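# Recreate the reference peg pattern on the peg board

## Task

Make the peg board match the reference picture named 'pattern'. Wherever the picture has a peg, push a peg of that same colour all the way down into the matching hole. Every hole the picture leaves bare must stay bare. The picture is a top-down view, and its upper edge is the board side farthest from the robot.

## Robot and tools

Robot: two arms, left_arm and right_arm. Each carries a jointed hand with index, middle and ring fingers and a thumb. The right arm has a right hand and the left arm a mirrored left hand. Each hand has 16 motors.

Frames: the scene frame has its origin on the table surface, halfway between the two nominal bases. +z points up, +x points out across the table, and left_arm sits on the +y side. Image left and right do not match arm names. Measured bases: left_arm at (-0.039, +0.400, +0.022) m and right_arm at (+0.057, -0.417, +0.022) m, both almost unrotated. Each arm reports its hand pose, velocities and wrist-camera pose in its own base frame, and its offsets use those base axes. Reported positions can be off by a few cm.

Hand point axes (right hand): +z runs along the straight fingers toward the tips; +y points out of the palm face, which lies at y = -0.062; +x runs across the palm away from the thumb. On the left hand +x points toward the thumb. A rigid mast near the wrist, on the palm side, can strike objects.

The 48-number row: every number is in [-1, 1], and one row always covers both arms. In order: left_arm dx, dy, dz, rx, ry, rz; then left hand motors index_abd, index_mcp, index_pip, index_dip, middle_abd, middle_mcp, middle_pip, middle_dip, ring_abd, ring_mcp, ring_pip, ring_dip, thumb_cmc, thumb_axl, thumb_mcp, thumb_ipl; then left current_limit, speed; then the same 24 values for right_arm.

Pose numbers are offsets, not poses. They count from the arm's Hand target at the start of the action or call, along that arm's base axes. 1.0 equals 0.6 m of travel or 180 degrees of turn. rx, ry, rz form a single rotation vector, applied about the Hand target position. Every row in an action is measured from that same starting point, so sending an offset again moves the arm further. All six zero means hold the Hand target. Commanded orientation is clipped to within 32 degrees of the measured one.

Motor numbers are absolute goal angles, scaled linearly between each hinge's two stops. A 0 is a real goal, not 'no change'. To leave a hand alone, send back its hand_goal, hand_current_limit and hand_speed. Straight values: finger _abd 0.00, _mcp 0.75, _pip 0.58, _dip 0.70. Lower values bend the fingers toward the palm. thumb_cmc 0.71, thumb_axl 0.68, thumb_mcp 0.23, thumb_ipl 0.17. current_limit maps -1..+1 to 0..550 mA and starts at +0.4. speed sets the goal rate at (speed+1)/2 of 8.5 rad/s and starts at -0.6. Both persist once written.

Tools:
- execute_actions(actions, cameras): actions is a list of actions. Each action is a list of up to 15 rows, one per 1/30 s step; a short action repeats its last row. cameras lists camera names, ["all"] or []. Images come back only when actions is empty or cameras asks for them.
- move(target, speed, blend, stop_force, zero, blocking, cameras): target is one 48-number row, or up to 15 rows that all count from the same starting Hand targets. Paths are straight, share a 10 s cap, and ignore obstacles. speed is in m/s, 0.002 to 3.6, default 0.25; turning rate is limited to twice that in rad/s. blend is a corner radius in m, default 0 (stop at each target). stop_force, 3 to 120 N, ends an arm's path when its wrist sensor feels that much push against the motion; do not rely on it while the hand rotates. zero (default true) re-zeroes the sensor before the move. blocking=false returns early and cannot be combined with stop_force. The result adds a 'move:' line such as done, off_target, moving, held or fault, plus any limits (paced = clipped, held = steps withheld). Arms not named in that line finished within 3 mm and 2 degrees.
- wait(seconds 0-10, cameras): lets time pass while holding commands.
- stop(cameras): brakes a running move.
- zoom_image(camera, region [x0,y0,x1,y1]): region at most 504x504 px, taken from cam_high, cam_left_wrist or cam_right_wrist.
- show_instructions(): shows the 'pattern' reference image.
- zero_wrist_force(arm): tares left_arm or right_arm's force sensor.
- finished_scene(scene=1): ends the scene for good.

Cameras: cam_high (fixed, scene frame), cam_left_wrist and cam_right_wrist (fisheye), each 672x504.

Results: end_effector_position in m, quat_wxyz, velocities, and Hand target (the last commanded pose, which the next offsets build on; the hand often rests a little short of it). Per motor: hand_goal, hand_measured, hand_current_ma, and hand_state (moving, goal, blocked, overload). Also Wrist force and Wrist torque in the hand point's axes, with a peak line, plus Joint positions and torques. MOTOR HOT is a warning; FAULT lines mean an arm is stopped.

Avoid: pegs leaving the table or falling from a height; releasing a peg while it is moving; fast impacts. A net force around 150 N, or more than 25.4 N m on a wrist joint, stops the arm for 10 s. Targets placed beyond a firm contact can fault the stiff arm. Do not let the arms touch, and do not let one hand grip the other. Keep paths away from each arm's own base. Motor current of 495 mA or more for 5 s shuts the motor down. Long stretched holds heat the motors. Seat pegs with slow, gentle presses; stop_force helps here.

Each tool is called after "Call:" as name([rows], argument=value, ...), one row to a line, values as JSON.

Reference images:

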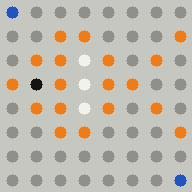

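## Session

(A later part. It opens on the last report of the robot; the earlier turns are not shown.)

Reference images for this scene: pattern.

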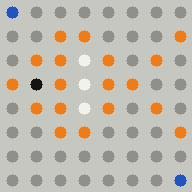

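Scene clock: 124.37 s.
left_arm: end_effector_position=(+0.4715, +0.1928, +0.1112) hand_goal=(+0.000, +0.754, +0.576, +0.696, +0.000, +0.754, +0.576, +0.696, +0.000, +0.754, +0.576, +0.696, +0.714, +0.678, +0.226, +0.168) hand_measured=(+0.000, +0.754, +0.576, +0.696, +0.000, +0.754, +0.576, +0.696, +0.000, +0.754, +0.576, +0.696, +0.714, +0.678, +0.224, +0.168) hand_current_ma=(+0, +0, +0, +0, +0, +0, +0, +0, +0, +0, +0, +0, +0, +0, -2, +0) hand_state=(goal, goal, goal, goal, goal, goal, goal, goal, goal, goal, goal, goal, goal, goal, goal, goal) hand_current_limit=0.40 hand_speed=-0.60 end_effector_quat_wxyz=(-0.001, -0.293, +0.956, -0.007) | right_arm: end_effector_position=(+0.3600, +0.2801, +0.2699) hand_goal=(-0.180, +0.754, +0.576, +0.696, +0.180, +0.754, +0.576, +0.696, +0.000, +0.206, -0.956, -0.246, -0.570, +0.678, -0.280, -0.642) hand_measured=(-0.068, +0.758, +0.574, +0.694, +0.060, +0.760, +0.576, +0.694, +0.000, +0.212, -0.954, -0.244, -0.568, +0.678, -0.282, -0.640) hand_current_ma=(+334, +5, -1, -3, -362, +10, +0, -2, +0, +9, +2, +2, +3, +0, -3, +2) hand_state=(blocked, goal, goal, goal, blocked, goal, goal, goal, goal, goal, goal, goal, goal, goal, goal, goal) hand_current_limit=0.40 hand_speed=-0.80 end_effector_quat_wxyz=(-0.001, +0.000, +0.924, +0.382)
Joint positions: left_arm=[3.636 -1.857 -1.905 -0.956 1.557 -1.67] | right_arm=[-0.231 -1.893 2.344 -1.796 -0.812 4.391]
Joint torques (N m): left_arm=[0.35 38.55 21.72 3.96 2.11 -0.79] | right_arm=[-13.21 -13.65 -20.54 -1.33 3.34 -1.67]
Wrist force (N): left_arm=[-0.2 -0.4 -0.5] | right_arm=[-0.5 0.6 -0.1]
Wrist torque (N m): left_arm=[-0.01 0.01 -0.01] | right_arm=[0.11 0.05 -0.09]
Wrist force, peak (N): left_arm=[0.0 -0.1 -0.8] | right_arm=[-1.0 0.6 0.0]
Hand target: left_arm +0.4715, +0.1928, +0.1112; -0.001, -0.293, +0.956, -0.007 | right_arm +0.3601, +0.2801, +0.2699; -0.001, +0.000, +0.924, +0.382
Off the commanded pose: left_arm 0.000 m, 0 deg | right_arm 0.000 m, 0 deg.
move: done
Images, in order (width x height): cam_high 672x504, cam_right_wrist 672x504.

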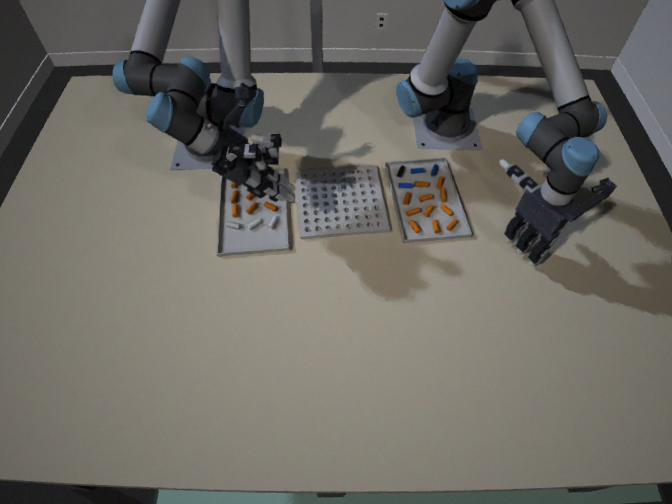

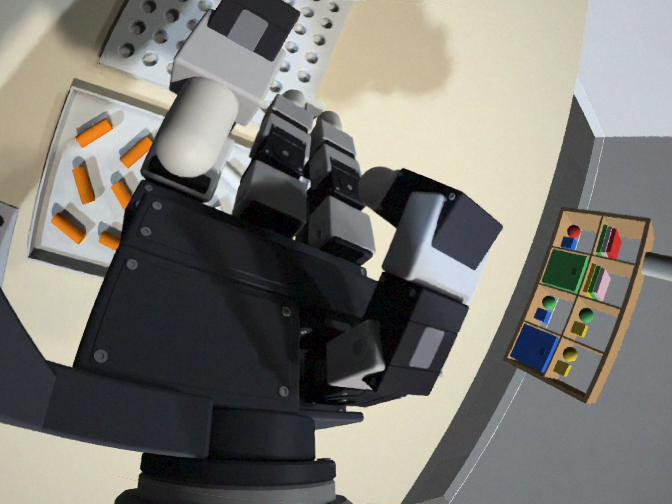

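Call:
move([
  [0,0,0,0,0,0, 0,0.754,0.576,0.696,0,0.754,0.576,0.696,0,0.754,0.576,0.696,0.714,0.678,0.226,0.168,0.4,-0.6, 0.19,0.04,0,0,0,0, -0.18,0.754,0.576,0.696,0.18,0.754,0.576,0.696,0,0.205,-0.956,-0.246,-0.571,0.678,-0.281,-0.643,0.4,-0.8],
  [0,0,0,0,0,0, 0,0.754,0.576,0.696,0,0.754,0.576,0.696,0,0.754,0.576,0.696,0.714,0.678,0.226,0.168,0.4,-0.6, 0.19,0.04,-0.1917,0,0,0, -0.18,0.754,0.576,0.696,0.18,0.754,0.576,0.696,0,0.205,-0.956,-0.246,-0.571,0.678,-0.281,-0.643,0.4,-0.8],
], speed=0.2, blend=[0.03,0])

Call:
move(target=[0,0,0,0,0,0, 0,0.754,0.576,0.696,0,0.754,0.576,0.696,0,0.754,0.576,0.696,0.714,0.678,0.226,0.168,0.4,-0.6, 0,0,-0.03,0,0,0, -0.18,0.754,0.576,0.696,0.18,0.754,0.576,0.696,0,0.205,-0.956,-0.246,-0.571,0.678,-0.281,-0.643,0.4,-0.8], speed=0.015, stop_force=3, cameras=["cam_high","cam_right_wrist"])

Call:
zoom_image(camera="cam_high", region=[240, 210, 340, 290])

Scene clock: 127.53 s.
left_arm: end_effector_position=(+0.4715, +0.1928, +0.1112) hand_goal=(+0.000, +0.754, +0.576, +0.696, +0.000, +0.754, +0.576, +0.696, +0.000, +0.754, +0.576, +0.696, +0.714, +0.678, +0.226, +0.168) hand_measured=(+0.000, +0.754, +0.576, +0.696, +0.000, +0.754, +0.576, +0.696, +0.000, +0.754, +0.576, +0.696, +0.714, +0.678, +0.224, +0.168) hand_current_ma=(+0, +0, +0, +0, +0, +0, +0, +0, +0, +0, +0, +0, +0, +0, -2, +0) hand_state=(goal, goal, goal, goal, goal, goal, goal, goal, goal, goal, goal, goal, goal, goal, goal, goal) hand_current_limit=0.40 hand_speed=-0.60 end_effector_quat_wxyz=(-0.001, -0.293, +0.956, -0.007) | right_arm: end_effector_position=(+0.4741, +0.3040, +0.1550) hand_goal=(-0.180, +0.754, +0.576, +0.696, +0.180, +0.754, +0.576, +0.696, +0.000, +0.206, -0.956, -0.246, -0.570, +0.678, -0.280, -0.642) hand_measured=(-0.068, +0.758, +0.574, +0.694, +0.060, +0.760, +0.576, +0.694, +0.000, +0.212, -0.954, -0.244, -0.568, +0.678, -0.282, -0.640) hand_current_ma=(+334, +5, -1, -3, -362, +10, +0, -2, +0, +9, +2, +2, +2, +0, -3, +2) hand_state=(blocked, goal, goal, goal, blocked, goal, goal, goal, goal, goal, goal, goal, goal, goal, goal, goal) hand_current_limit=0.40 hand_speed=-0.80 end_effector_quat_wxyz=(-0.001, +0.000, +0.924, +0.382)
Joint positions: left_arm=[3.636 -1.857 -1.905 -0.956 1.557 -1.67] | right_arm=[-0.116 -1.342 2.242 -2.355 -0.793 4.548]
Joint torques (N m): left_arm=[-0.13 38.89 22.33 4.13 2.05 -0.85] | right_arm=[11.09 -23.04 -21.37 -3.45 2.75 -0.83]
Wrist force (N): left_arm=[0.0 0.1 -0.5] | right_arm=[0.0 0.3 -0.1]
Wrist torque (N m): left_arm=[0.06 -0.02 0.00] | right_arm=[0.11 0.00 -0.05]
Wrist force, peak (N): left_arm=[0.0 -0.1 -0.9] | right_arm=[-0.1 -1.3 1.5]
Hand target: left_arm +0.4715, +0.1928, +0.1112; -0.001, -0.293, +0.956, -0.007 | right_arm +0.4741, +0.3041, +0.1549; -0.001, +0.000, +0.924, +0.382
Off the commanded pose: left_arm 0.000 m, 0 deg | right_arm 0.000 m, 0 deg.
move: done

Scene clock: 129.17 s.
left_arm: end_effector_position=(+0.4715, +0.1928, +0.1112) hand_goal=(+0.000, +0.754, +0.576, +0.696, +0.000, +0.754, +0.576, +0.696, +0.000, +0.754, +0.576, +0.696, +0.714, +0.678, +0.226, +0.168) hand_measured=(+0.000, +0.754, +0.576, +0.696, +0.000, +0.754, +0.576, +0.696, +0.000, +0.754, +0.576, +0.696, +0.714, +0.678, +0.224, +0.168) hand_current_ma=(+0, +0, +0, +0, +0, +0, +0, +0, +0, +0, +0, +0, +0, +0, -2, +0) hand_state=(goal, goal, goal, goal, goal, goal, goal, goal, goal, goal, goal, goal, goal, goal, goal, goal) hand_current_limit=0.40 hand_speed=-0.60 end_effector_quat_wxyz=(-0.001, -0.293, +0.956, -0.007) | right_arm: end_effector_position=(+0.4741, +0.3041, +0.1464) hand_goal=(-0.180, +0.754, +0.576, +0.696, +0.180, +0.754, +0.576, +0.696, +0.000, +0.206, -0.956, -0.246, -0.570, +0.678, -0.280, -0.642) hand_measured=(-0.068, +0.746, +0.568, +0.692, +0.060, +0.748, +0.570, +0.694, +0.000, +0.212, -0.954, -0.244, -0.568, +0.678, -0.282, -0.640) hand_current_ma=(+334, -12, -13, -5, -362, -8, -9, -3, +0, +9, +2, +2, +2, +0, -3, +2) hand_state=(blocked, goal, goal, goal, blocked, goal, goal, goal, goal, goal, goal, goal, goal, goal, goal, goal) hand_current_limit=0.40 hand_speed=-0.80 end_effector_quat_wxyz=(+0.000, +0.000, +0.924, +0.382)
Joint positions: left_arm=[3.636 -1.857 -1.905 -0.956 1.557 -1.67] | right_arm=[-0.116 -1.321 2.249 -2.382 -0.793 4.548]
Joint torques (N m): left_arm=[-0.43 38.67 23.08 3.94 2.02 -1.01] | right_arm=[11.15 -40.45 -24.18 -2.9 0.45 -1.46]
Wrist force (N): left_arm=[-0.1 -0.1 -0.5] | right_arm=[-0.2 1.2 -0.8]
Wrist torque (N m): left_arm=[0.04 0.01 -0.01] | right_arm=[0.11 0.02 -0.07]
Wrist force, peak (N): left_arm=[-0.1 -0.2 -0.7] | right_arm=[-0.2 2.5 -2.3]
Hand target: left_arm +0.4715, +0.1928, +0.1112; -0.001, -0.293, +0.956, -0.007 | right_arm +0.4741, +0.3041, +0.1464; +0.000, +0.000, +0.924, +0.382 (not the last commanded pose)
Off the commanded pose: left_arm 0.000 m, 0 deg | right_arm 0.010 m, 0 deg.
move: contact (right_arm)
Images, in order (width x height): cam_high 672x504, cam_right_wrist 672x504.

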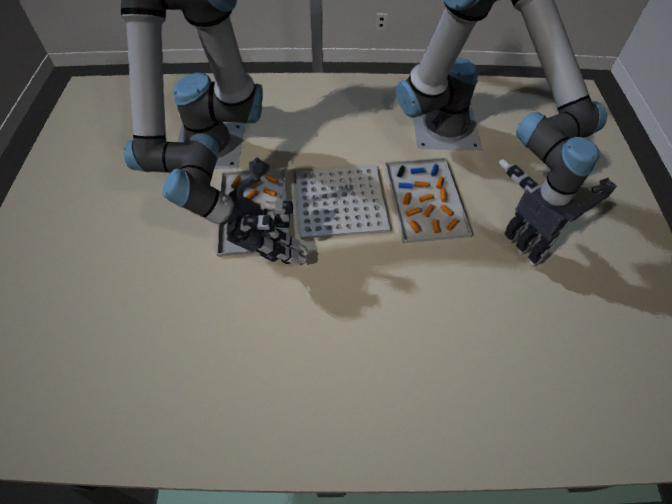

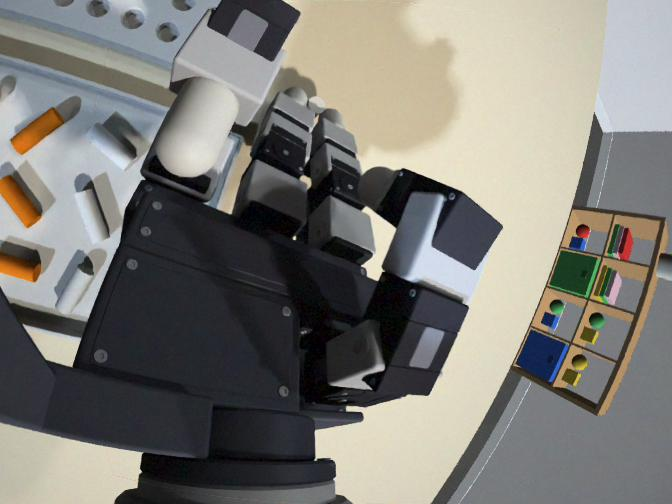

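Scaled by 5.040 from the camera's 672x504 image, which has a finer 960x720 frame.

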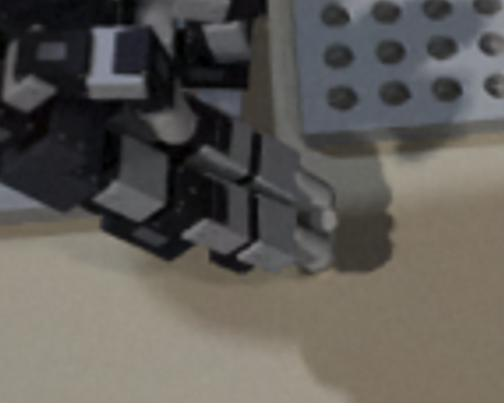

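Call:
zoom_image(camera="cam_right_wrist", region=[0, 60, 160, 320])

Call:
zoom_image(camera="cam_high", region=[280, 235, 330, 275])

Scaled by 1.938 from the camera's 672x504 image, which has a finer 960x720 frame.

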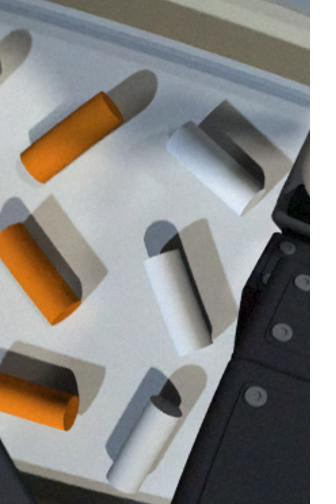

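Scaled by 10.080 from the camera's 672x504 image, which has a finer 960x720 frame.

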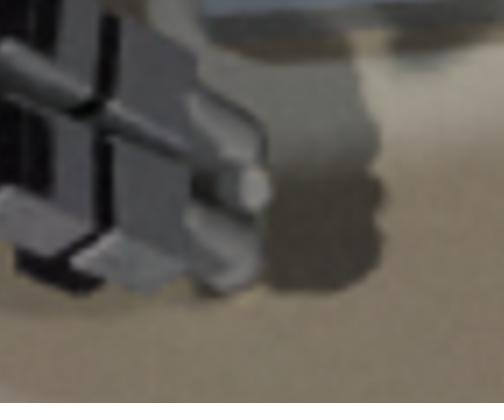

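Call:
move(target=[0,0,0,0,0,0, 0,0.754,0.576,0.696,0,0.754,0.576,0.696,0,0.754,0.576,0.696,0.714,0.678,0.226,0.168,0.4,-0.6, 0,0,0.0025,0,0,0, -0.18,0.754,0.576,0.696,0.18,0.754,0.576,0.696,0,0.205,-0.956,-0.246,-0.571,0.678,-0.281,-0.643,0.4,-0.8], speed=0.015)

Call:
move(target=[0,0,0,0,0,0, 0,0.754,0.576,0.696,0,0.754,0.576,0.696,0,0.754,0.576,0.696,0.714,0.678,0.226,0.168,0.4,-0.6, 0,0,0,0,0,0, 0.0,0.754,0.576,0.696,0.0,0.754,0.576,0.696,0,0.205,-0.956,-0.246,-0.571,0.678,-0.281,-0.643,0.4,-0.9], speed=0.015, cameras=["cam_high","cam_right_wrist"])

Call:
zoom_image(camera="cam_high", region=[280, 235, 330, 275])

Call:
zoom_image(camera="cam_right_wrist", region=[250, 60, 390, 165])

Scene clock: 131.00 s.
left_arm: end_effector_position=(+0.4715, +0.1928, +0.1112) hand_goal=(+0.000, +0.754, +0.576, +0.696, +0.000, +0.754, +0.576, +0.696, +0.000, +0.754, +0.576, +0.696, +0.714, +0.678, +0.226, +0.168) hand_measured=(+0.000, +0.754, +0.576, +0.696, +0.000, +0.754, +0.576, +0.696, +0.000, +0.754, +0.576, +0.696, +0.714, +0.678, +0.224, +0.168) hand_current_ma=(+0, +0, +0, +0, +0, +0, +0, +0, +0, +0, +0, +0, +0, +0, -2, +0) hand_state=(goal, goal, goal, goal, goal, goal, goal, goal, goal, goal, goal, goal, goal, goal, goal, goal) hand_current_limit=0.40 hand_speed=-0.60 end_effector_quat_wxyz=(-0.001, -0.293, +0.956, -0.007) | right_arm: end_effector_position=(+0.4741, +0.3041, +0.1480) hand_goal=(-0.180, +0.754, +0.576, +0.696, +0.180, +0.754, +0.576, +0.696, +0.000, +0.206, -0.956, -0.246, -0.570, +0.678, -0.280, -0.642) hand_measured=(-0.068, +0.756, +0.574, +0.692, +0.060, +0.758, +0.574, +0.694, +0.000, +0.212, -0.954, -0.244, -0.568, +0.678, -0.282, -0.640) hand_current_ma=(+334, +2, -2, -5, -362, +6, -1, -3, +0, +9, +2, +2, +2, +0, -3, +2) hand_state=(blocked, goal, goal, goal, blocked, goal, goal, goal, goal, goal, goal, goal, goal, goal, goal, goal) hand_current_limit=0.40 hand_speed=-0.80 end_effector_quat_wxyz=(+0.000, +0.000, +0.924, +0.382)
Joint positions: left_arm=[3.636 -1.857 -1.905 -0.956 1.557 -1.67] | right_arm=[-0.116 -1.325 2.248 -2.377 -0.793 4.548]
Joint torques (N m): left_arm=[0.59 39.66 22.95 3.99 2.13 -0.71] | right_arm=[7.3 -36.23 -23.88 -1.51 0.42 -0.83]
Wrist force (N): left_arm=[-0.3 -0.1 -0.5] | right_arm=[0.1 0.2 0.0]
Wrist torque (N m): left_arm=[0.04 0.03 -0.02] | right_arm=[0.08 -0.02 -0.05]
Wrist force, peak (N): left_arm=[-0.6 0.2 -0.5] | right_arm=[-0.2 1.4 -1.4]
Hand target: left_arm +0.4715, +0.1928, +0.1112; -0.001, -0.293, +0.956, -0.007 | right_arm +0.4741, +0.3041, +0.1479; +0.000, +0.000, +0.924, +0.382
Off the commanded pose: left_arm 0.000 m, 0 deg | right_arm 0.000 m, 0 deg.
move: done

Scene clock: 131.70 s.
left_arm: end_effector_position=(+0.4715, +0.1928, +0.1112) hand_goal=(+0.000, +0.754, +0.576, +0.696, +0.000, +0.754, +0.576, +0.696, +0.000, +0.754, +0.576, +0.696, +0.714, +0.678, +0.226, +0.168) hand_measured=(+0.000, +0.754, +0.576, +0.696, +0.000, +0.754, +0.576, +0.696, +0.000, +0.754, +0.576, +0.696, +0.714, +0.678, +0.224, +0.168) hand_current_ma=(+0, +0, +0, +0, +0, +0, +0, +0, +0, +0, +0, +0, +0, +0, -2, +0) hand_state=(goal, goal, goal, goal, goal, goal, goal, goal, goal, goal, goal, goal, goal, goal, goal, goal) hand_current_limit=0.40 hand_speed=-0.60 end_effector_quat_wxyz=(-0.001, -0.293, +0.956, -0.007) | right_arm: end_effector_position=(+0.4741, +0.3041, +0.1480) hand_goal=(+0.000, +0.754, +0.576, +0.696, +0.000, +0.754, +0.576, +0.696, +0.000, +0.206, -0.956, -0.246, -0.570, +0.678, -0.280, -0.642) hand_measured=(-0.004, +0.758, +0.574, +0.694, +0.004, +0.758, +0.574, +0.694, +0.000, +0.212, -0.954, -0.244, -0.568, +0.678, -0.282, -0.640) hand_current_ma=(-3, +4, -1, -3, +3, +6, -1, -3, +0, +9, +2, +2, +2, +0, -3, +2) hand_state=(goal, goal, goal, goal, goal, goal, goal, goal, goal, goal, goal, goal, goal, goal, goal, goal) hand_current_limit=0.40 hand_speed=-0.90 end_effector_quat_wxyz=(+0.000, +0.000, +0.924, +0.382)
Joint positions: left_arm=[3.636 -1.857 -1.905 -0.956 1.557 -1.67] | right_arm=[-0.116 -1.325 2.248 -2.377 -0.793 4.548]
Joint torques (N m): left_arm=[-1.18 38.76 23.14 3.94 2.14 -0.97] | right_arm=[7.64 -21.46 -20.14 -2.99 0.44 -0.94]
Wrist force (N): left_arm=[-0.3 0.0 -0.8] | right_arm=[-0.2 0.3 -0.1]
Wrist torque (N m): left_arm=[0.07 0.02 -0.03] | right_arm=[0.11 0.02 -0.07]
Wrist force, peak (N): left_arm=[-0.3 0.0 -0.8] | right_arm=[-0.5 0.5 0.1]
Hand target: left_arm +0.4715, +0.1928, +0.1112; -0.001, -0.293, +0.956, -0.007 | right_arm +0.4741, +0.3041, +0.1479; +0.000, +0.000, +0.924, +0.382
Off the commanded pose: left_arm 0.000 m, 0 deg | right_arm 0.000 m, 0 deg.
move: done
Images, in order (width x height): cam_high 672x504, cam_right_wrist 672x504.

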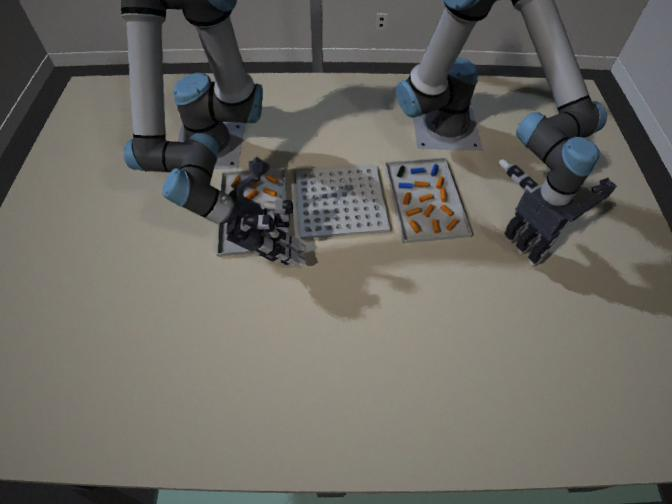

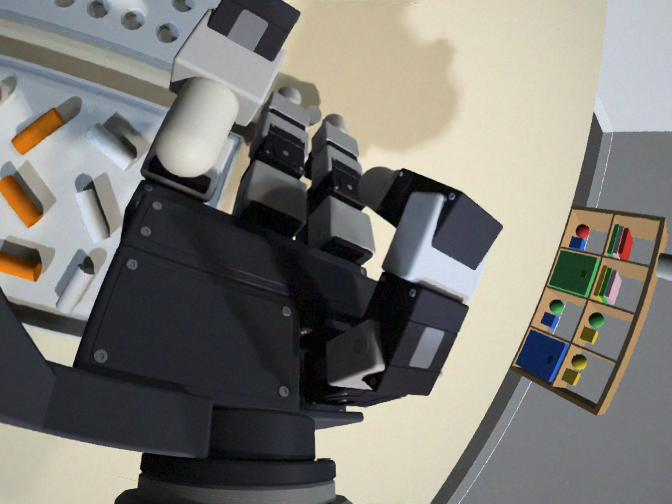

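Scaled by 10.080 from the camera's 672x504 image, which has a finer 960x720 frame.

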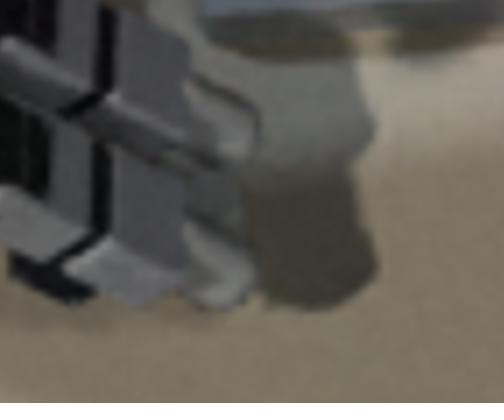

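Scaled by 3.600 from the camera's 672x504 image, which has a finer 960x720 frame.

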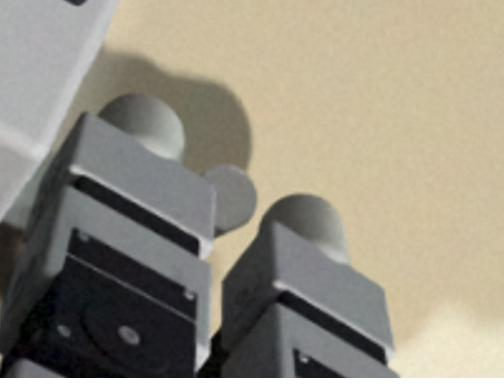

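Call:
move(target=[0,0,0,0,0,0, 0,0.754,0.576,0.696,0,0.754,0.576,0.696,0,0.754,0.576,0.696,0.714,0.678,0.226,0.168,0.4,-0.6, 0,-0.13,0.13,0,0,0, 0.0,0.754,0.576,0.696,0.0,0.754,0.576,0.696,0,0.205,-0.956,-0.246,-0.571,0.678,-0.281,-0.643,0.4,-0.9], speed=0.05, cameras=["cam_high","cam_right_wrist"])

Call:
zoom_image(camera="cam_high", region=[270, 225, 340, 285])

Call:
zoom_image(camera="cam_right_wrist", region=[250, 0, 450, 165])

Scene clock: 135.40 s.
left_arm: end_effector_position=(+0.4715, +0.1928, +0.1112) hand_goal=(+0.000, +0.754, +0.576, +0.696, +0.000, +0.754, +0.576, +0.696, +0.000, +0.754, +0.576, +0.696, +0.714, +0.678, +0.226, +0.168) hand_measured=(+0.000, +0.754, +0.576, +0.696, +0.000, +0.754, +0.576, +0.696, +0.000, +0.754, +0.576, +0.696, +0.714, +0.678, +0.224, +0.168) hand_current_ma=(+0, +0, +0, +0, +0, +0, +0, +0, +0, +0, +0, +0, +0, +0, -2, +0) hand_state=(goal, goal, goal, goal, goal, goal, goal, goal, goal, goal, goal, goal, goal, goal, goal, goal) hand_current_limit=0.40 hand_speed=-0.60 end_effector_quat_wxyz=(-0.001, -0.293, +0.956, -0.007) | right_arm: end_effector_position=(+0.4741, +0.2260, +0.2260) hand_goal=(+0.000, +0.754, +0.576, +0.696, +0.000, +0.754, +0.576, +0.696, +0.000, +0.206, -0.956, -0.246, -0.570, +0.678, -0.280, -0.642) hand_measured=(-0.004, +0.758, +0.574, +0.694, +0.004, +0.758, +0.574, +0.694, +0.000, +0.212, -0.954, -0.244, -0.568, +0.678, -0.282, -0.640) hand_current_ma=(-3, +4, -1, -3, +3, +6, -1, -3, +0, +9, +2, +2, +2, +0, -3, +2) hand_state=(goal, goal, goal, goal, goal, goal, goal, goal, goal, goal, goal, goal, goal, goal, goal, goal) hand_current_limit=0.40 hand_speed=-0.90 end_effector_quat_wxyz=(+0.000, +0.000, +0.924, +0.382)
Joint positions: left_arm=[3.636 -1.857 -1.905 -0.956 1.557 -1.67] | right_arm=[-0.292 -1.527 2.156 -1.92 -0.828 4.31]
Joint torques (N m): left_arm=[-0.28 39.7 22.49 3.84 2.46 -0.92] | right_arm=[12.19 -6.52 -12.5 -2.62 3.32 1.65]
Wrist force (N): left_arm=[-0.2 -0.1 -0.5] | right_arm=[-0.3 0.3 -0.1]
Wrist torque (N m): left_arm=[0.04 0.01 -0.02] | right_arm=[0.10 0.02 -0.05]
Wrist force, peak (N): left_arm=[0.1 0.0 -0.8] | right_arm=[-0.6 0.4 -0.6]
Hand target: left_arm +0.4715, +0.1928, +0.1112; -0.001, -0.293, +0.956, -0.007 | right_arm +0.4741, +0.2261, +0.2259; +0.000, +0.000, +0.924, +0.382
Off the commanded pose: left_arm 0.000 m, 0 deg | right_arm 0.000 m, 0 deg.
move: done
Images, in order (width x height): cam_high 672x504, cam_right_wrist 672x504.

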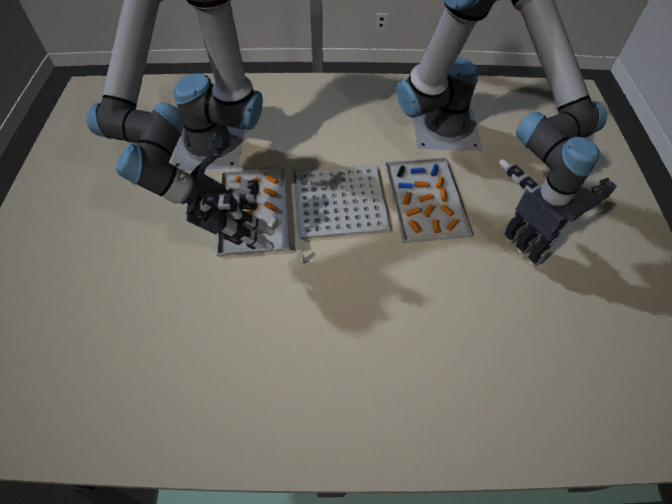

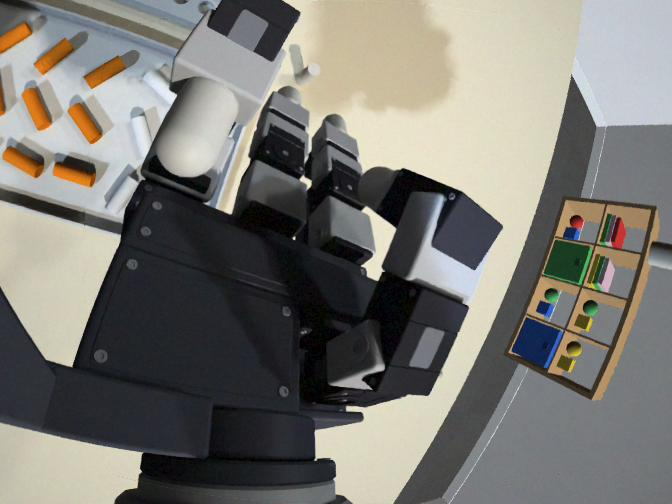

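Scaled by 7.200 from the camera's 672x504 image, which has a finer 960x720 frame.

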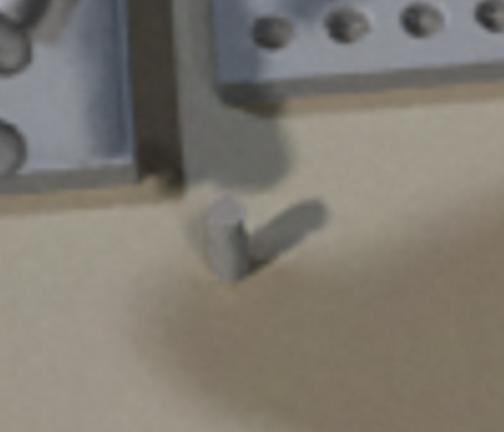

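Scaled by 2.520 from the camera's 672x504 image, which has a finer 960x720 frame.

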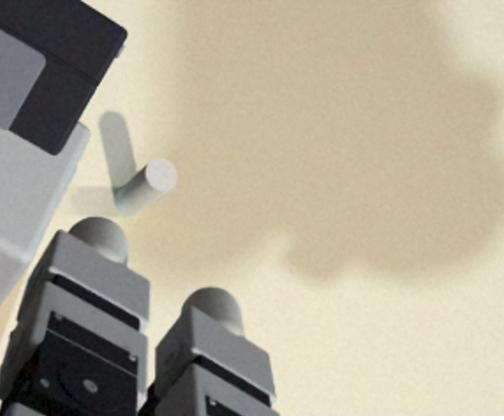

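Call:
move([
  [0,0,0,0,0,0, 0,0.754,0.576,0.696,0,0.754,0.576,0.696,0,0.754,0.576,0.696,0.714,0.678,0.226,0.168,0.4,-0.6, 0.0082,0.1268,-0.06,0,0,0, 0.0,0.754,0.576,0.696,0.0,0.754,0.576,0.696,0,0.205,-0.956,-0.246,-0.571,0.678,-0.281,-0.643,0.4,-0.9],
  [0,0,0,0,0,0, 0,0.754,0.576,0.696,0,0.754,0.576,0.696,0,0.754,0.576,0.696,0.714,0.678,0.226,0.168,0.4,-0.6, 0.0082,0.1268,-0.1452,0,0,0, 0.0,0.754,0.576,0.696,0.0,0.754,0.576,0.696,0,0.205,-0.956,-0.246,-0.571,0.678,-0.281,-0.643,0.4,-0.9],
], speed=0.05, cameras=["cam_high","cam_right_wrist"])

Call:
zoom_image(camera="cam_high", region=[280, 235, 330, 275])

Call:
zoom_image(camera="cam_right_wrist", region=[250, 60, 390, 165])

Scene clock: 142.50 s.
left_arm: end_effector_position=(+0.4715, +0.1928, +0.1112) hand_goal=(+0.000, +0.754, +0.576, +0.696, +0.000, +0.754, +0.576, +0.696, +0.000, +0.754, +0.576, +0.696, +0.714, +0.678, +0.226, +0.168) hand_measured=(+0.000, +0.754, +0.576, +0.696, +0.000, +0.754, +0.576, +0.696, +0.000, +0.754, +0.576, +0.696, +0.714, +0.678, +0.224, +0.168) hand_current_ma=(+0, +0, +0, +0, +0, +0, +0, +0, +0, +0, +0, +0, +0, +0, -2, +0) hand_state=(goal, goal, goal, goal, goal, goal, goal, goal, goal, goal, goal, goal, goal, goal, goal, goal) hand_current_limit=0.40 hand_speed=-0.60 end_effector_quat_wxyz=(-0.001, -0.293, +0.956, -0.007) | right_arm: end_effector_position=(+0.4789, +0.3021, +0.1387) hand_goal=(+0.000, +0.754, +0.576, +0.696, +0.000, +0.754, +0.576, +0.696, +0.000, +0.206, -0.956, -0.246, -0.570, +0.678, -0.280, -0.642) hand_measured=(-0.004, +0.758, +0.574, +0.694, +0.004, +0.758, +0.574, +0.694, +0.000, +0.212, -0.954, -0.244, -0.568, +0.678, -0.282, -0.640) hand_current_ma=(-3, +4, -1, -3, +3, +6, -1, -2, +0, +9, +2, +2, +2, +0, -3, +2) hand_state=(goal, goal, goal, goal, goal, goal, goal, goal, goal, goal, goal, goal, goal, goal, goal, goal) hand_current_limit=0.40 hand_speed=-0.90 end_effector_quat_wxyz=(-0.001, +0.000, +0.924, +0.382)
Joint positions: left_arm=[3.636 -1.857 -1.905 -0.956 1.557 -1.67] | right_arm=[-0.119 -1.295 2.242 -2.398 -0.793 4.544]
Joint torques (N m): left_arm=[0.24 39.68 23.37 4.09 2.13 -0.7] | right_arm=[-6.23 -41.41 -25.38 -0.69 1.59 1.44]
Wrist force (N): left_arm=[-0.2 -0.2 -0.5] | right_arm=[-0.2 0.6 0.0]
Wrist torque (N m): left_arm=[0.01 0.02 -0.01] | right_arm=[0.15 0.02 0.03]
Wrist force, peak (N): left_arm=[0.1 -0.2 -1.0] | right_arm=[0.1 0.9 -0.5]
Hand target: left_arm +0.4715, +0.1928, +0.1112; -0.001, -0.293, +0.956, -0.007 | right_arm +0.4790, +0.3021, +0.1388; +0.000, +0.000, +0.924, +0.382
Off the commanded pose: left_arm 0.000 m, 0 deg | right_arm 0.000 m, 0 deg.
move: done
Images, in order (width x height): cam_high 672x504, cam_right_wrist 672x504.

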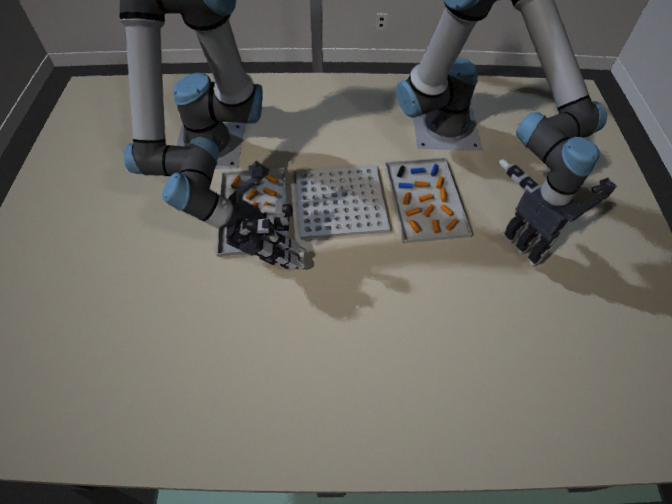

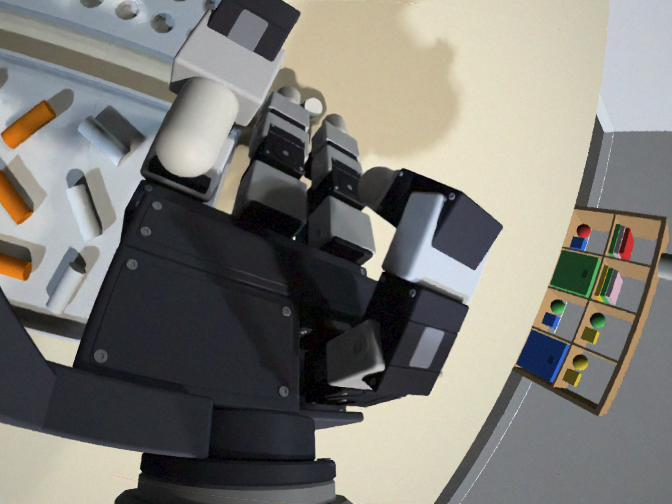

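Scaled by 10.080 from the camera's 672x504 image, which has a finer 960x720 frame.

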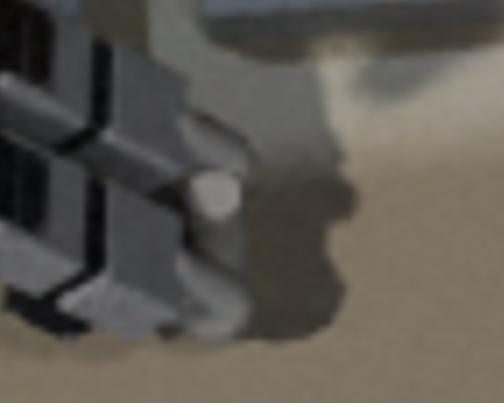

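Scaled by 3.600 from the camera's 672x504 image, which has a finer 960x720 frame.

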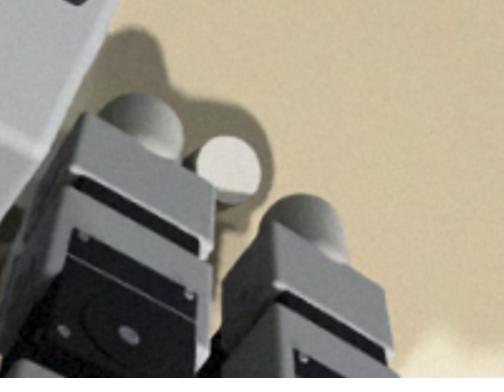

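Call:
move(target=[0,0,0,0,0,0, 0,0.754,0.576,0.696,0,0.754,0.576,0.696,0,0.754,0.576,0.696,0.714,0.678,0.226,0.168,0.4,-0.6, -0.0042,0,0,0,0,0, 0.0,0.754,0.576,0.696,0.0,0.754,0.576,0.696,0,0.205,-0.956,-0.246,-0.571,0.678,-0.281,-0.643,0.4,-0.9], speed=0.02)

Call:
move(target=[0,0,0,0,0,0, 0,0.754,0.576,0.696,0,0.754,0.576,0.696,0,0.754,0.576,0.696,0.714,0.678,0.226,0.168,0.4,-0.6, 0,0,0,0,0,0, -0.08,0.754,0.576,0.696,0.08,0.754,0.576,0.696,0,0.205,-0.956,-0.246,-0.571,0.678,-0.281,-0.643,0.4,-0.92], speed=0.015, cameras=["cam_high","cam_right_wrist"])

Call:
zoom_image(camera="cam_high", region=[280, 235, 330, 275])

Call:
zoom_image(camera="cam_right_wrist", region=[250, 60, 390, 165])

Scene clock: 145.67 s.
left_arm: end_effector_position=(+0.4715, +0.1928, +0.1112) hand_goal=(+0.000, +0.754, +0.576, +0.696, +0.000, +0.754, +0.576, +0.696, +0.000, +0.754, +0.576, +0.696, +0.714, +0.678, +0.226, +0.168) hand_measured=(+0.000, +0.754, +0.576, +0.696, +0.000, +0.754, +0.576, +0.696, +0.000, +0.754, +0.576, +0.696, +0.714, +0.678, +0.224, +0.168) hand_current_ma=(+0, +0, +0, +0, +0, +0, +0, +0, +0, +0, +0, +0, +0, +0, -2, +0) hand_state=(goal, goal, goal, goal, goal, goal, goal, goal, goal, goal, goal, goal, goal, goal, goal, goal) hand_current_limit=0.40 hand_speed=-0.60 end_effector_quat_wxyz=(-0.001, -0.293, +0.956, -0.007) | right_arm: end_effector_position=(+0.4764, +0.3022, +0.1388) hand_goal=(+0.000, +0.754, +0.576, +0.696, +0.000, +0.754, +0.576, +0.696, +0.000, +0.206, -0.956, -0.246, -0.570, +0.678, -0.280, -0.642) hand_measured=(-0.004, +0.758, +0.574, +0.694, +0.004, +0.758, +0.574, +0.694, +0.000, +0.212, -0.954, -0.244, -0.568, +0.678, -0.282, -0.640) hand_current_ma=(-3, +4, -1, -3, +3, +6, -1, -2, +0, +9, +2, +2, +2, +0, -3, +2) hand_state=(goal, goal, goal, goal, goal, goal, goal, goal, goal, goal, goal, goal, goal, goal, goal, goal) hand_current_limit=0.40 hand_speed=-0.90 end_effector_quat_wxyz=(+0.000, +0.000, +0.924, +0.382)
Joint positions: left_arm=[3.636 -1.857 -1.905 -0.956 1.557 -1.67] | right_arm=[-0.12 -1.3 2.249 -2.4 -0.793 4.543]
Joint torques (N m): left_arm=[-0.56 39.33 23.72 4.11 2.18 -0.7] | right_arm=[-11.98 -34.28 -15.15 -3.59 0.13 -1.57]
Wrist force (N): left_arm=[-0.2 -0.1 -0.5] | right_arm=[-0.2 0.4 0.0]
Wrist torque (N m): left_arm=[0.04 0.02 -0.02] | right_arm=[0.11 0.01 0.02]
Wrist force, peak (N): left_arm=[-0.3 0.2 -0.7] | right_arm=[-0.2 0.6 0.0]
Hand target: left_arm +0.4715, +0.1928, +0.1112; -0.001, -0.293, +0.956, -0.007 | right_arm +0.4765, +0.3021, +0.1388; +0.000, +0.000, +0.924, +0.382
Off the commanded pose: left_arm 0.000 m, 0 deg | right_arm 0.000 m, 0 deg.
move: done

Scene clock: 146.17 s.
left_arm: end_effector_position=(+0.4715, +0.1928, +0.1112) hand_goal=(+0.000, +0.754, +0.576, +0.696, +0.000, +0.754, +0.576, +0.696, +0.000, +0.754, +0.576, +0.696, +0.714, +0.678, +0.226, +0.168) hand_measured=(+0.000, +0.754, +0.576, +0.696, +0.000, +0.754, +0.576, +0.696, +0.000, +0.754, +0.576, +0.696, +0.714, +0.678, +0.224, +0.168) hand_current_ma=(+0, +0, +0, +0, +0, +0, +0, +0, +0, +0, +0, +0, +0, +0, -2, +0) hand_state=(goal, goal, goal, goal, goal, goal, goal, goal, goal, goal, goal, goal, goal, goal, goal, goal) hand_current_limit=0.40 hand_speed=-0.60 end_effector_quat_wxyz=(-0.001, -0.293, +0.956, -0.007) | right_arm: end_effector_position=(+0.4764, +0.3021, +0.1388) hand_goal=(-0.080, +0.754, +0.576, +0.696, +0.080, +0.754, +0.576, +0.696, +0.000, +0.206, -0.956, -0.246, -0.570, +0.678, -0.280, -0.642) hand_measured=(-0.054, +0.758, +0.576, +0.694, +0.052, +0.758, +0.576, +0.694, +0.000, +0.212, -0.954, -0.244, -0.568, +0.678, -0.282, -0.640) hand_current_ma=(+51, +4, -1, -3, -52, +6, -1, -2, +0, +9, +2, +2, +2, +0, -3, +2) hand_state=(blocked, goal, goal, goal, blocked, goal, goal, goal, goal, goal, goal, goal, goal, goal, goal, goal) hand_current_limit=0.40 hand_speed=-0.92 end_effector_quat_wxyz=(+0.000, +0.000, +0.924, +0.382)
Joint positions: left_arm=[3.636 -1.857 -1.905 -0.956 1.557 -1.67] | right_arm=[-0.12 -1.3 2.249 -2.4 -0.793 4.543]
Joint torques (N m): left_arm=[-0.77 40.31 22.57 3.94 2.34 -0.9] | right_arm=[-12.44 -22.11 -24.54 -2.67 -0.28 -0.71]
Wrist force (N): left_arm=[-0.1 0.1 -0.3] | right_arm=[-0.1 0.2 -0.2]
Wrist torque (N m): left_arm=[0.05 0.00 -0.01] | right_arm=[0.10 0.00 0.03]
Wrist force, peak (N): left_arm=[0.1 -0.3 -0.7] | right_arm=[-0.2 0.5 0.1]
Hand target: left_arm +0.4715, +0.1928, +0.1112; -0.001, -0.293, +0.956, -0.007 | right_arm +0.4765, +0.3021, +0.1388; +0.000, +0.000, +0.924, +0.382
Off the commanded pose: left_arm 0.000 m, 0 deg | right_arm 0.000 m, 0 deg.
move: done
Images, in order (width x height): cam_high 672x504, cam_right_wrist 672x504.

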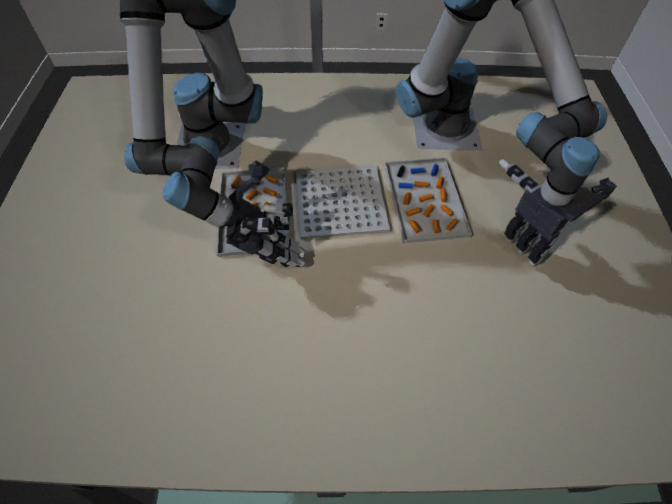

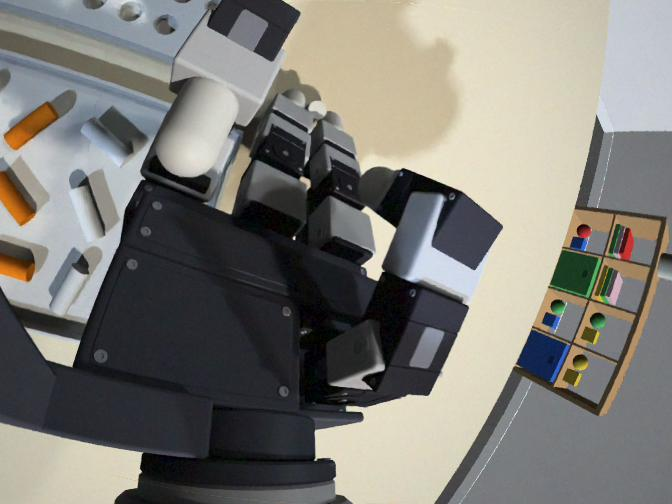

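Scaled by 10.080 from the camera's 672x504 image, which has a finer 960x720 frame.

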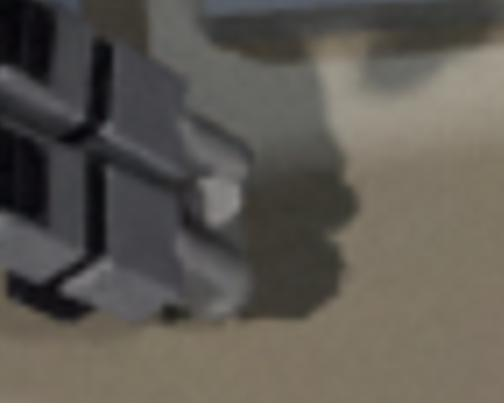

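Scaled by 3.600 from the camera's 672x504 image, which has a finer 960x720 frame.

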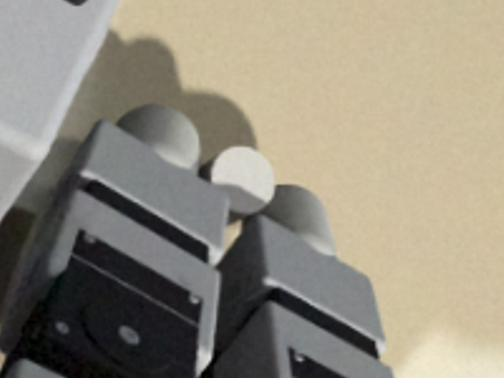

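Call:
move([
  [0,0,0,0,0,0, 0,0.754,0.576,0.696,0,0.754,0.576,0.696,0,0.754,0.576,0.696,0.714,0.678,0.226,0.168,0.4,-0.6, 0,0,0,0,0,0, -0.18,0.754,0.576,0.696,0.18,0.754,0.576,0.696,0,0.205,-0.956,-0.246,-0.571,0.678,-0.281,-0.643,0.4,-0.8],
  [0,0,0,0,0,0, 0,0.754,0.576,0.696,0,0.754,0.576,0.696,0,0.754,0.576,0.696,0.714,0.678,0.226,0.168,0.4,-0.6, 0,0,0.1,0,0,0, -0.18,0.754,0.576,0.696,0.18,0.754,0.576,0.696,0,0.205,-0.956,-0.246,-0.571,0.678,-0.281,-0.643,0.4,-0.8],
  [0,0,0,0,0,0, 0,0.754,0.576,0.696,0,0.754,0.576,0.696,0,0.754,0.576,0.696,0.714,0.678,0.226,0.168,0.4,-0.6, -0.507,0.214,0.185,0,0,0.2731, -0.18,0.754,0.576,0.696,0.18,0.754,0.576,0.696,0,0.205,-0.956,-0.246,-0.571,0.678,-0.281,-0.643,0.4,-0.8],
  [0,0,0,0,0,0, 0,0.754,0.576,0.696,0,0.754,0.576,0.696,0,0.754,0.576,0.696,0.714,0.678,0.226,0.168,0.4,-0.6, -0.507,0.214,0.0437,0,0,0.2731, -0.18,0.754,0.576,0.696,0.18,0.754,0.576,0.696,0,0.205,-0.956,-0.246,-0.571,0.678,-0.281,-0.643,0.4,-0.8],
], speed=0.2, blend=[0,0.03,0.03,0], cameras=["cam_high","cam_right_wrist"])

Call:
zoom_image(camera="cam_right_wrist", region=[260, 60, 400, 165])

Call:
zoom_image(camera="cam_high", region=[300, 140, 380, 200])

Scene clock: 151.57 s.
left_arm: end_effector_position=(+0.4715, +0.1928, +0.1112) hand_goal=(+0.000, +0.754, +0.576, +0.696, +0.000, +0.754, +0.576, +0.696, +0.000, +0.754, +0.576, +0.696, +0.714, +0.678, +0.226, +0.168) hand_measured=(+0.000, +0.754, +0.576, +0.696, +0.000, +0.754, +0.576, +0.696, +0.000, +0.754, +0.576, +0.696, +0.714, +0.678, +0.224, +0.168) hand_current_ma=(+0, +0, +0, +0, +0, +0, +0, +0, +0, +0, +0, +0, +0, +0, -2, +0) hand_state=(goal, goal, goal, goal, goal, goal, goal, goal, goal, goal, goal, goal, goal, goal, goal, goal) hand_current_limit=0.40 hand_speed=-0.60 end_effector_quat_wxyz=(-0.001, -0.293, +0.956, -0.007) | right_arm: end_effector_position=(+0.1723, +0.4305, +0.1651) hand_goal=(-0.180, +0.754, +0.576, +0.696, +0.180, +0.754, +0.576, +0.696, +0.000, +0.206, -0.956, -0.246, -0.570, +0.678, -0.280, -0.642) hand_measured=(-0.064, +0.758, +0.576, +0.694, +0.056, +0.760, +0.576, +0.694, +0.000, +0.212, -0.954, -0.244, -0.568, +0.678, -0.282, -0.640) hand_current_ma=(+350, +6, +0, -3, -374, +8, +0, -2, +0, +9, +2, +2, +2, +0, -3, +2) hand_state=(blocked, goal, goal, goal, blocked, goal, goal, goal, goal, goal, goal, goal, goal, goal, goal, goal) hand_current_limit=0.40 hand_speed=-0.80 end_effector_quat_wxyz=(-0.160, -0.384, +0.840, +0.348)
Joint positions: left_arm=[3.636 -1.857 -1.905 -0.956 1.557 -1.67] | right_arm=[0.367 -1.496 2.277 -1.911 -0.898 4.065]
Joint torques (N m): left_arm=[-0.23 39.35 22.76 3.92 2.26 -0.82] | right_arm=[11.47 -20.8 -17.02 -3.03 1.8 -0.5]
Wrist force (N): left_arm=[-0.3 -0.1 -0.5] | right_arm=[-0.4 0.1 0.1]
Wrist torque (N m): left_arm=[0.04 0.03 -0.02] | right_arm=[0.04 0.04 -0.10]
Wrist force, peak (N): left_arm=[-0.3 -0.1 -0.8] | right_arm=[-0.2 -1.4 1.4]
Hand target: left_arm +0.4715, +0.1928, +0.1112; -0.001, -0.293, +0.956, -0.007 | right_arm +0.1723, +0.4305, +0.1650; -0.160, -0.385, +0.840, +0.348
Off the commanded pose: left_arm 0.000 m, 0 deg | right_arm 0.000 m, 0 deg.
move: done
Images, in order (width x height): cam_high 672x504, cam_right_wrist 672x504.

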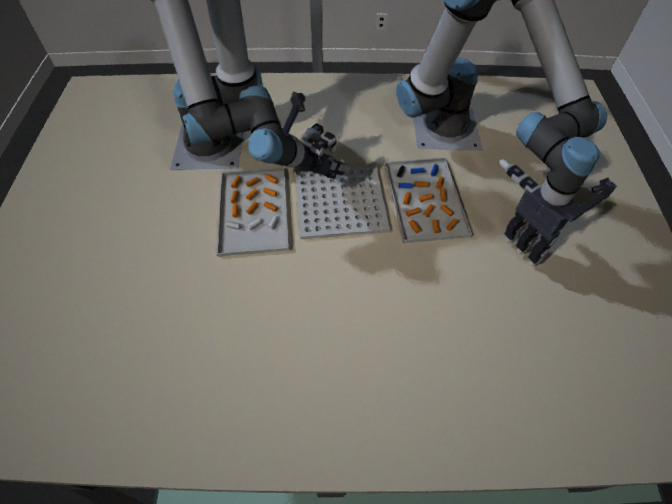

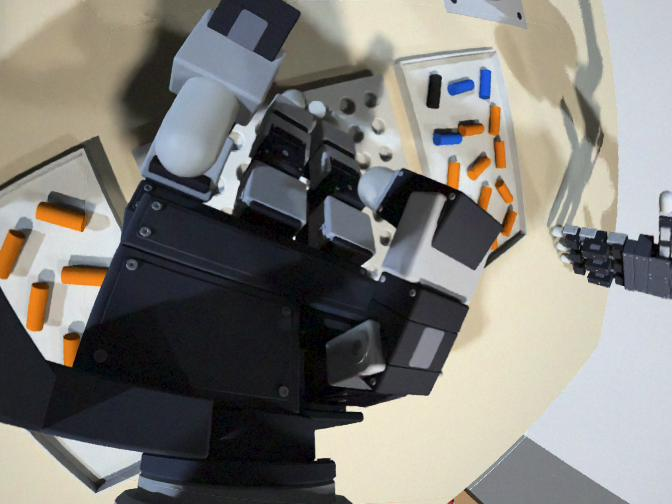

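Scaled by 3.600 from the camera's 672x504 image, which has a finer 960x720 frame.

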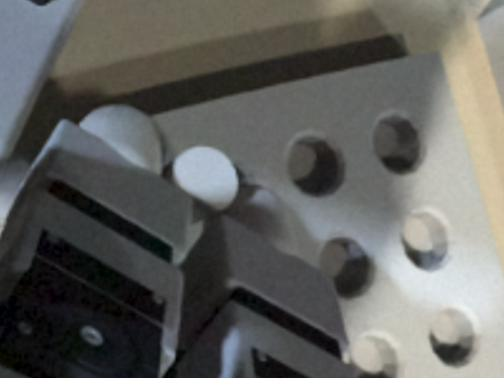

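Scaled by 6.300 from the camera's 672x504 image, which has a finer 960x720 frame.

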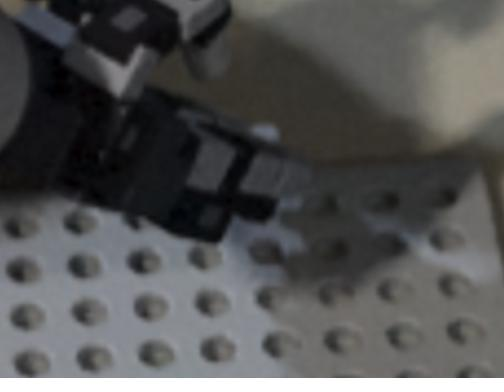

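Call:
move(target=[0,0,0,0,0,0, 0,0.754,0.576,0.696,0,0.754,0.576,0.696,0,0.754,0.576,0.696,0.714,0.678,0.226,0.168,0.4,-0.6, 0,0,-0.0167,0,0,0, -0.18,0.754,0.576,0.696,0.18,0.754,0.576,0.696,0,0.205,-0.956,-0.246,-0.571,0.678,-0.281,-0.643,0.4,-0.8], speed=0.03)

Call:
move(target=[0,0,0,0,0,0, 0,0.754,0.576,0.696,0,0.754,0.576,0.696,0,0.754,0.576,0.696,0.714,0.678,0.226,0.168,0.4,-0.6, 0,0,-0.0025,0,0,0, -0.18,0.754,0.576,0.696,0.18,0.754,0.576,0.696,0,0.205,-0.956,-0.246,-0.571,0.678,-0.281,-0.643,0.4,-0.8], speed=0.02, cameras=["cam_right_wrist"])

Call:
zoom_image(camera="cam_right_wrist", region=[260, 60, 400, 165])

Scene clock: 154.67 s.
left_arm: end_effector_position=(+0.4715, +0.1928, +0.1112) hand_goal=(+0.000, +0.754, +0.576, +0.696, +0.000, +0.754, +0.576, +0.696, +0.000, +0.754, +0.576, +0.696, +0.714, +0.678, +0.226, +0.168) hand_measured=(+0.000, +0.754, +0.576, +0.696, +0.000, +0.754, +0.576, +0.696, +0.000, +0.754, +0.576, +0.696, +0.714, +0.678, +0.224, +0.168) hand_current_ma=(+0, +0, +0, +0, +0, +0, +0, +0, +0, +0, +0, +0, +0, +0, -2, +0) hand_state=(goal, goal, goal, goal, goal, goal, goal, goal, goal, goal, goal, goal, goal, goal, goal, goal) hand_current_limit=0.40 hand_speed=-0.60 end_effector_quat_wxyz=(-0.001, -0.293, +0.956, -0.007) | right_arm: end_effector_position=(+0.1722, +0.4305, +0.1549) hand_goal=(-0.180, +0.754, +0.576, +0.696, +0.180, +0.754, +0.576, +0.696, +0.000, +0.206, -0.956, -0.246, -0.570, +0.678, -0.280, -0.642) hand_measured=(-0.064, +0.758, +0.576, +0.694, +0.056, +0.760, +0.576, +0.694, +0.000, +0.212, -0.954, -0.244, -0.568, +0.678, -0.282, -0.640) hand_current_ma=(+350, +6, +0, -3, -374, +8, +0, -2, +0, +9, +2, +2, +2, +0, -3, +2) hand_state=(blocked, goal, goal, goal, blocked, goal, goal, goal, goal, goal, goal, goal, goal, goal, goal, goal) hand_current_limit=0.40 hand_speed=-0.80 end_effector_quat_wxyz=(-0.160, -0.385, +0.840, +0.348)
Joint positions: left_arm=[3.636 -1.857 -1.905 -0.956 1.557 -1.67] | right_arm=[0.367 -1.473 2.289 -1.945 -0.899 4.065]
Joint torques (N m): left_arm=[-0.11 40.32 23.05 3.9 2.11 -0.99] | right_arm=[9.34 -35.79 -22.89 0.18 0.13 -0.5]
Wrist force (N): left_arm=[-0.1 -0.2 -0.7] | right_arm=[-0.3 0.3 0.1]
Wrist torque (N m): left_arm=[0.03 0.00 -0.01] | right_arm=[0.07 0.04 -0.09]
Wrist force, peak (N): left_arm=[0.1 -0.3 -0.8] | right_arm=[-0.3 0.6 0.2]
Hand target: left_arm +0.4715, +0.1928, +0.1112; -0.001, -0.293, +0.956, -0.007 | right_arm +0.1723, +0.4305, +0.1550; -0.160, -0.385, +0.840, +0.348
Off the commanded pose: left_arm 0.000 m, 0 deg | right_arm 0.000 m, 0 deg.
move: done

Scene clock: 155.37 s.
left_arm: end_effector_position=(+0.4715, +0.1928, +0.1112) hand_goal=(+0.000, +0.754, +0.576, +0.696, +0.000, +0.754, +0.576, +0.696, +0.000, +0.754, +0.576, +0.696, +0.714, +0.678, +0.226, +0.168) hand_measured=(+0.000, +0.754, +0.576, +0.696, +0.000, +0.754, +0.576, +0.696, +0.000, +0.754, +0.576, +0.696, +0.714, +0.678, +0.224, +0.168) hand_current_ma=(+0, +0, +0, +0, +0, +0, +0, +0, +0, +0, +0, +0, +0, +0, -2, +0) hand_state=(goal, goal, goal, goal, goal, goal, goal, goal, goal, goal, goal, goal, goal, goal, goal, goal) hand_current_limit=0.40 hand_speed=-0.60 end_effector_quat_wxyz=(-0.001, -0.293, +0.956, -0.007) | right_arm: end_effector_position=(+0.1723, +0.4305, +0.1535) hand_goal=(-0.180, +0.754, +0.576, +0.696, +0.180, +0.754, +0.576, +0.696, +0.000, +0.206, -0.956, -0.246, -0.570, +0.678, -0.280, -0.642) hand_measured=(-0.064, +0.758, +0.576, +0.694, +0.056, +0.760, +0.576, +0.694, +0.000, +0.212, -0.954, -0.244, -0.568, +0.678, -0.282, -0.640) hand_current_ma=(+350, +6, +0, -3, -374, +8, +0, -2, +0, +9, +2, +2, +2, +0, -3, +2) hand_state=(blocked, goal, goal, goal, blocked, goal, goal, goal, goal, goal, goal, goal, goal, goal, goal, goal) hand_current_limit=0.40 hand_speed=-0.80 end_effector_quat_wxyz=(-0.160, -0.385, +0.840, +0.348)
Joint positions: left_arm=[3.636 -1.857 -1.905 -0.956 1.557 -1.67] | right_arm=[0.367 -1.47 2.29 -1.95 -0.899 4.065]
Joint torques (N m): left_arm=[1.13 40.12 24.21 3.99 2.3 -0.99] | right_arm=[9.11 -10.76 -10.71 -2.18 1.74 0.87]
Wrist force (N): left_arm=[0.0 0.2 -0.5] | right_arm=[-0.2 0.3 0.3]
Wrist torque (N m): left_arm=[0.08 -0.02 0.00] | right_arm=[0.05 0.01 -0.08]
Wrist force, peak (N): left_arm=[0.0 -0.2 -0.7] | right_arm=[-0.5 0.3 0.1]
Hand target: left_arm +0.4715, +0.1928, +0.1112; -0.001, -0.293, +0.956, -0.007 | right_arm +0.1723, +0.4305, +0.1535; -0.160, -0.385, +0.840, +0.348
Off the commanded pose: left_arm 0.000 m, 0 deg | right_arm 0.000 m, 0 deg.
move: done
Images, in order (width x height): cam_right_wrist 672x504.

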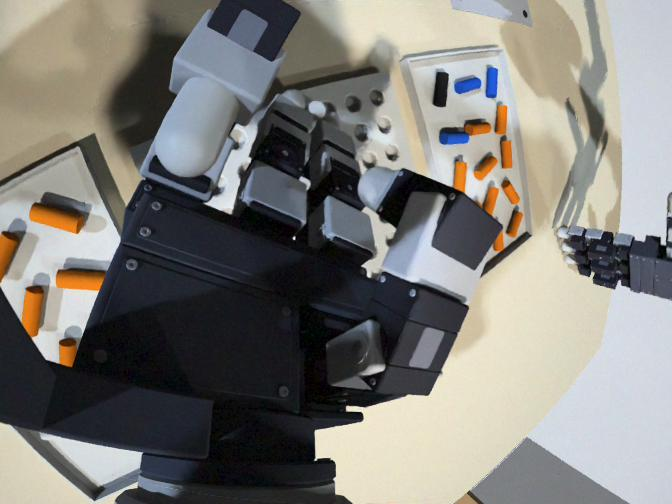

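Scaled by 3.600 from the camera's 672x504 image, which has a finer 960x720 frame.

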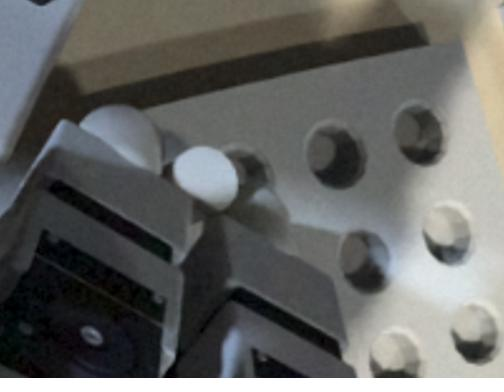

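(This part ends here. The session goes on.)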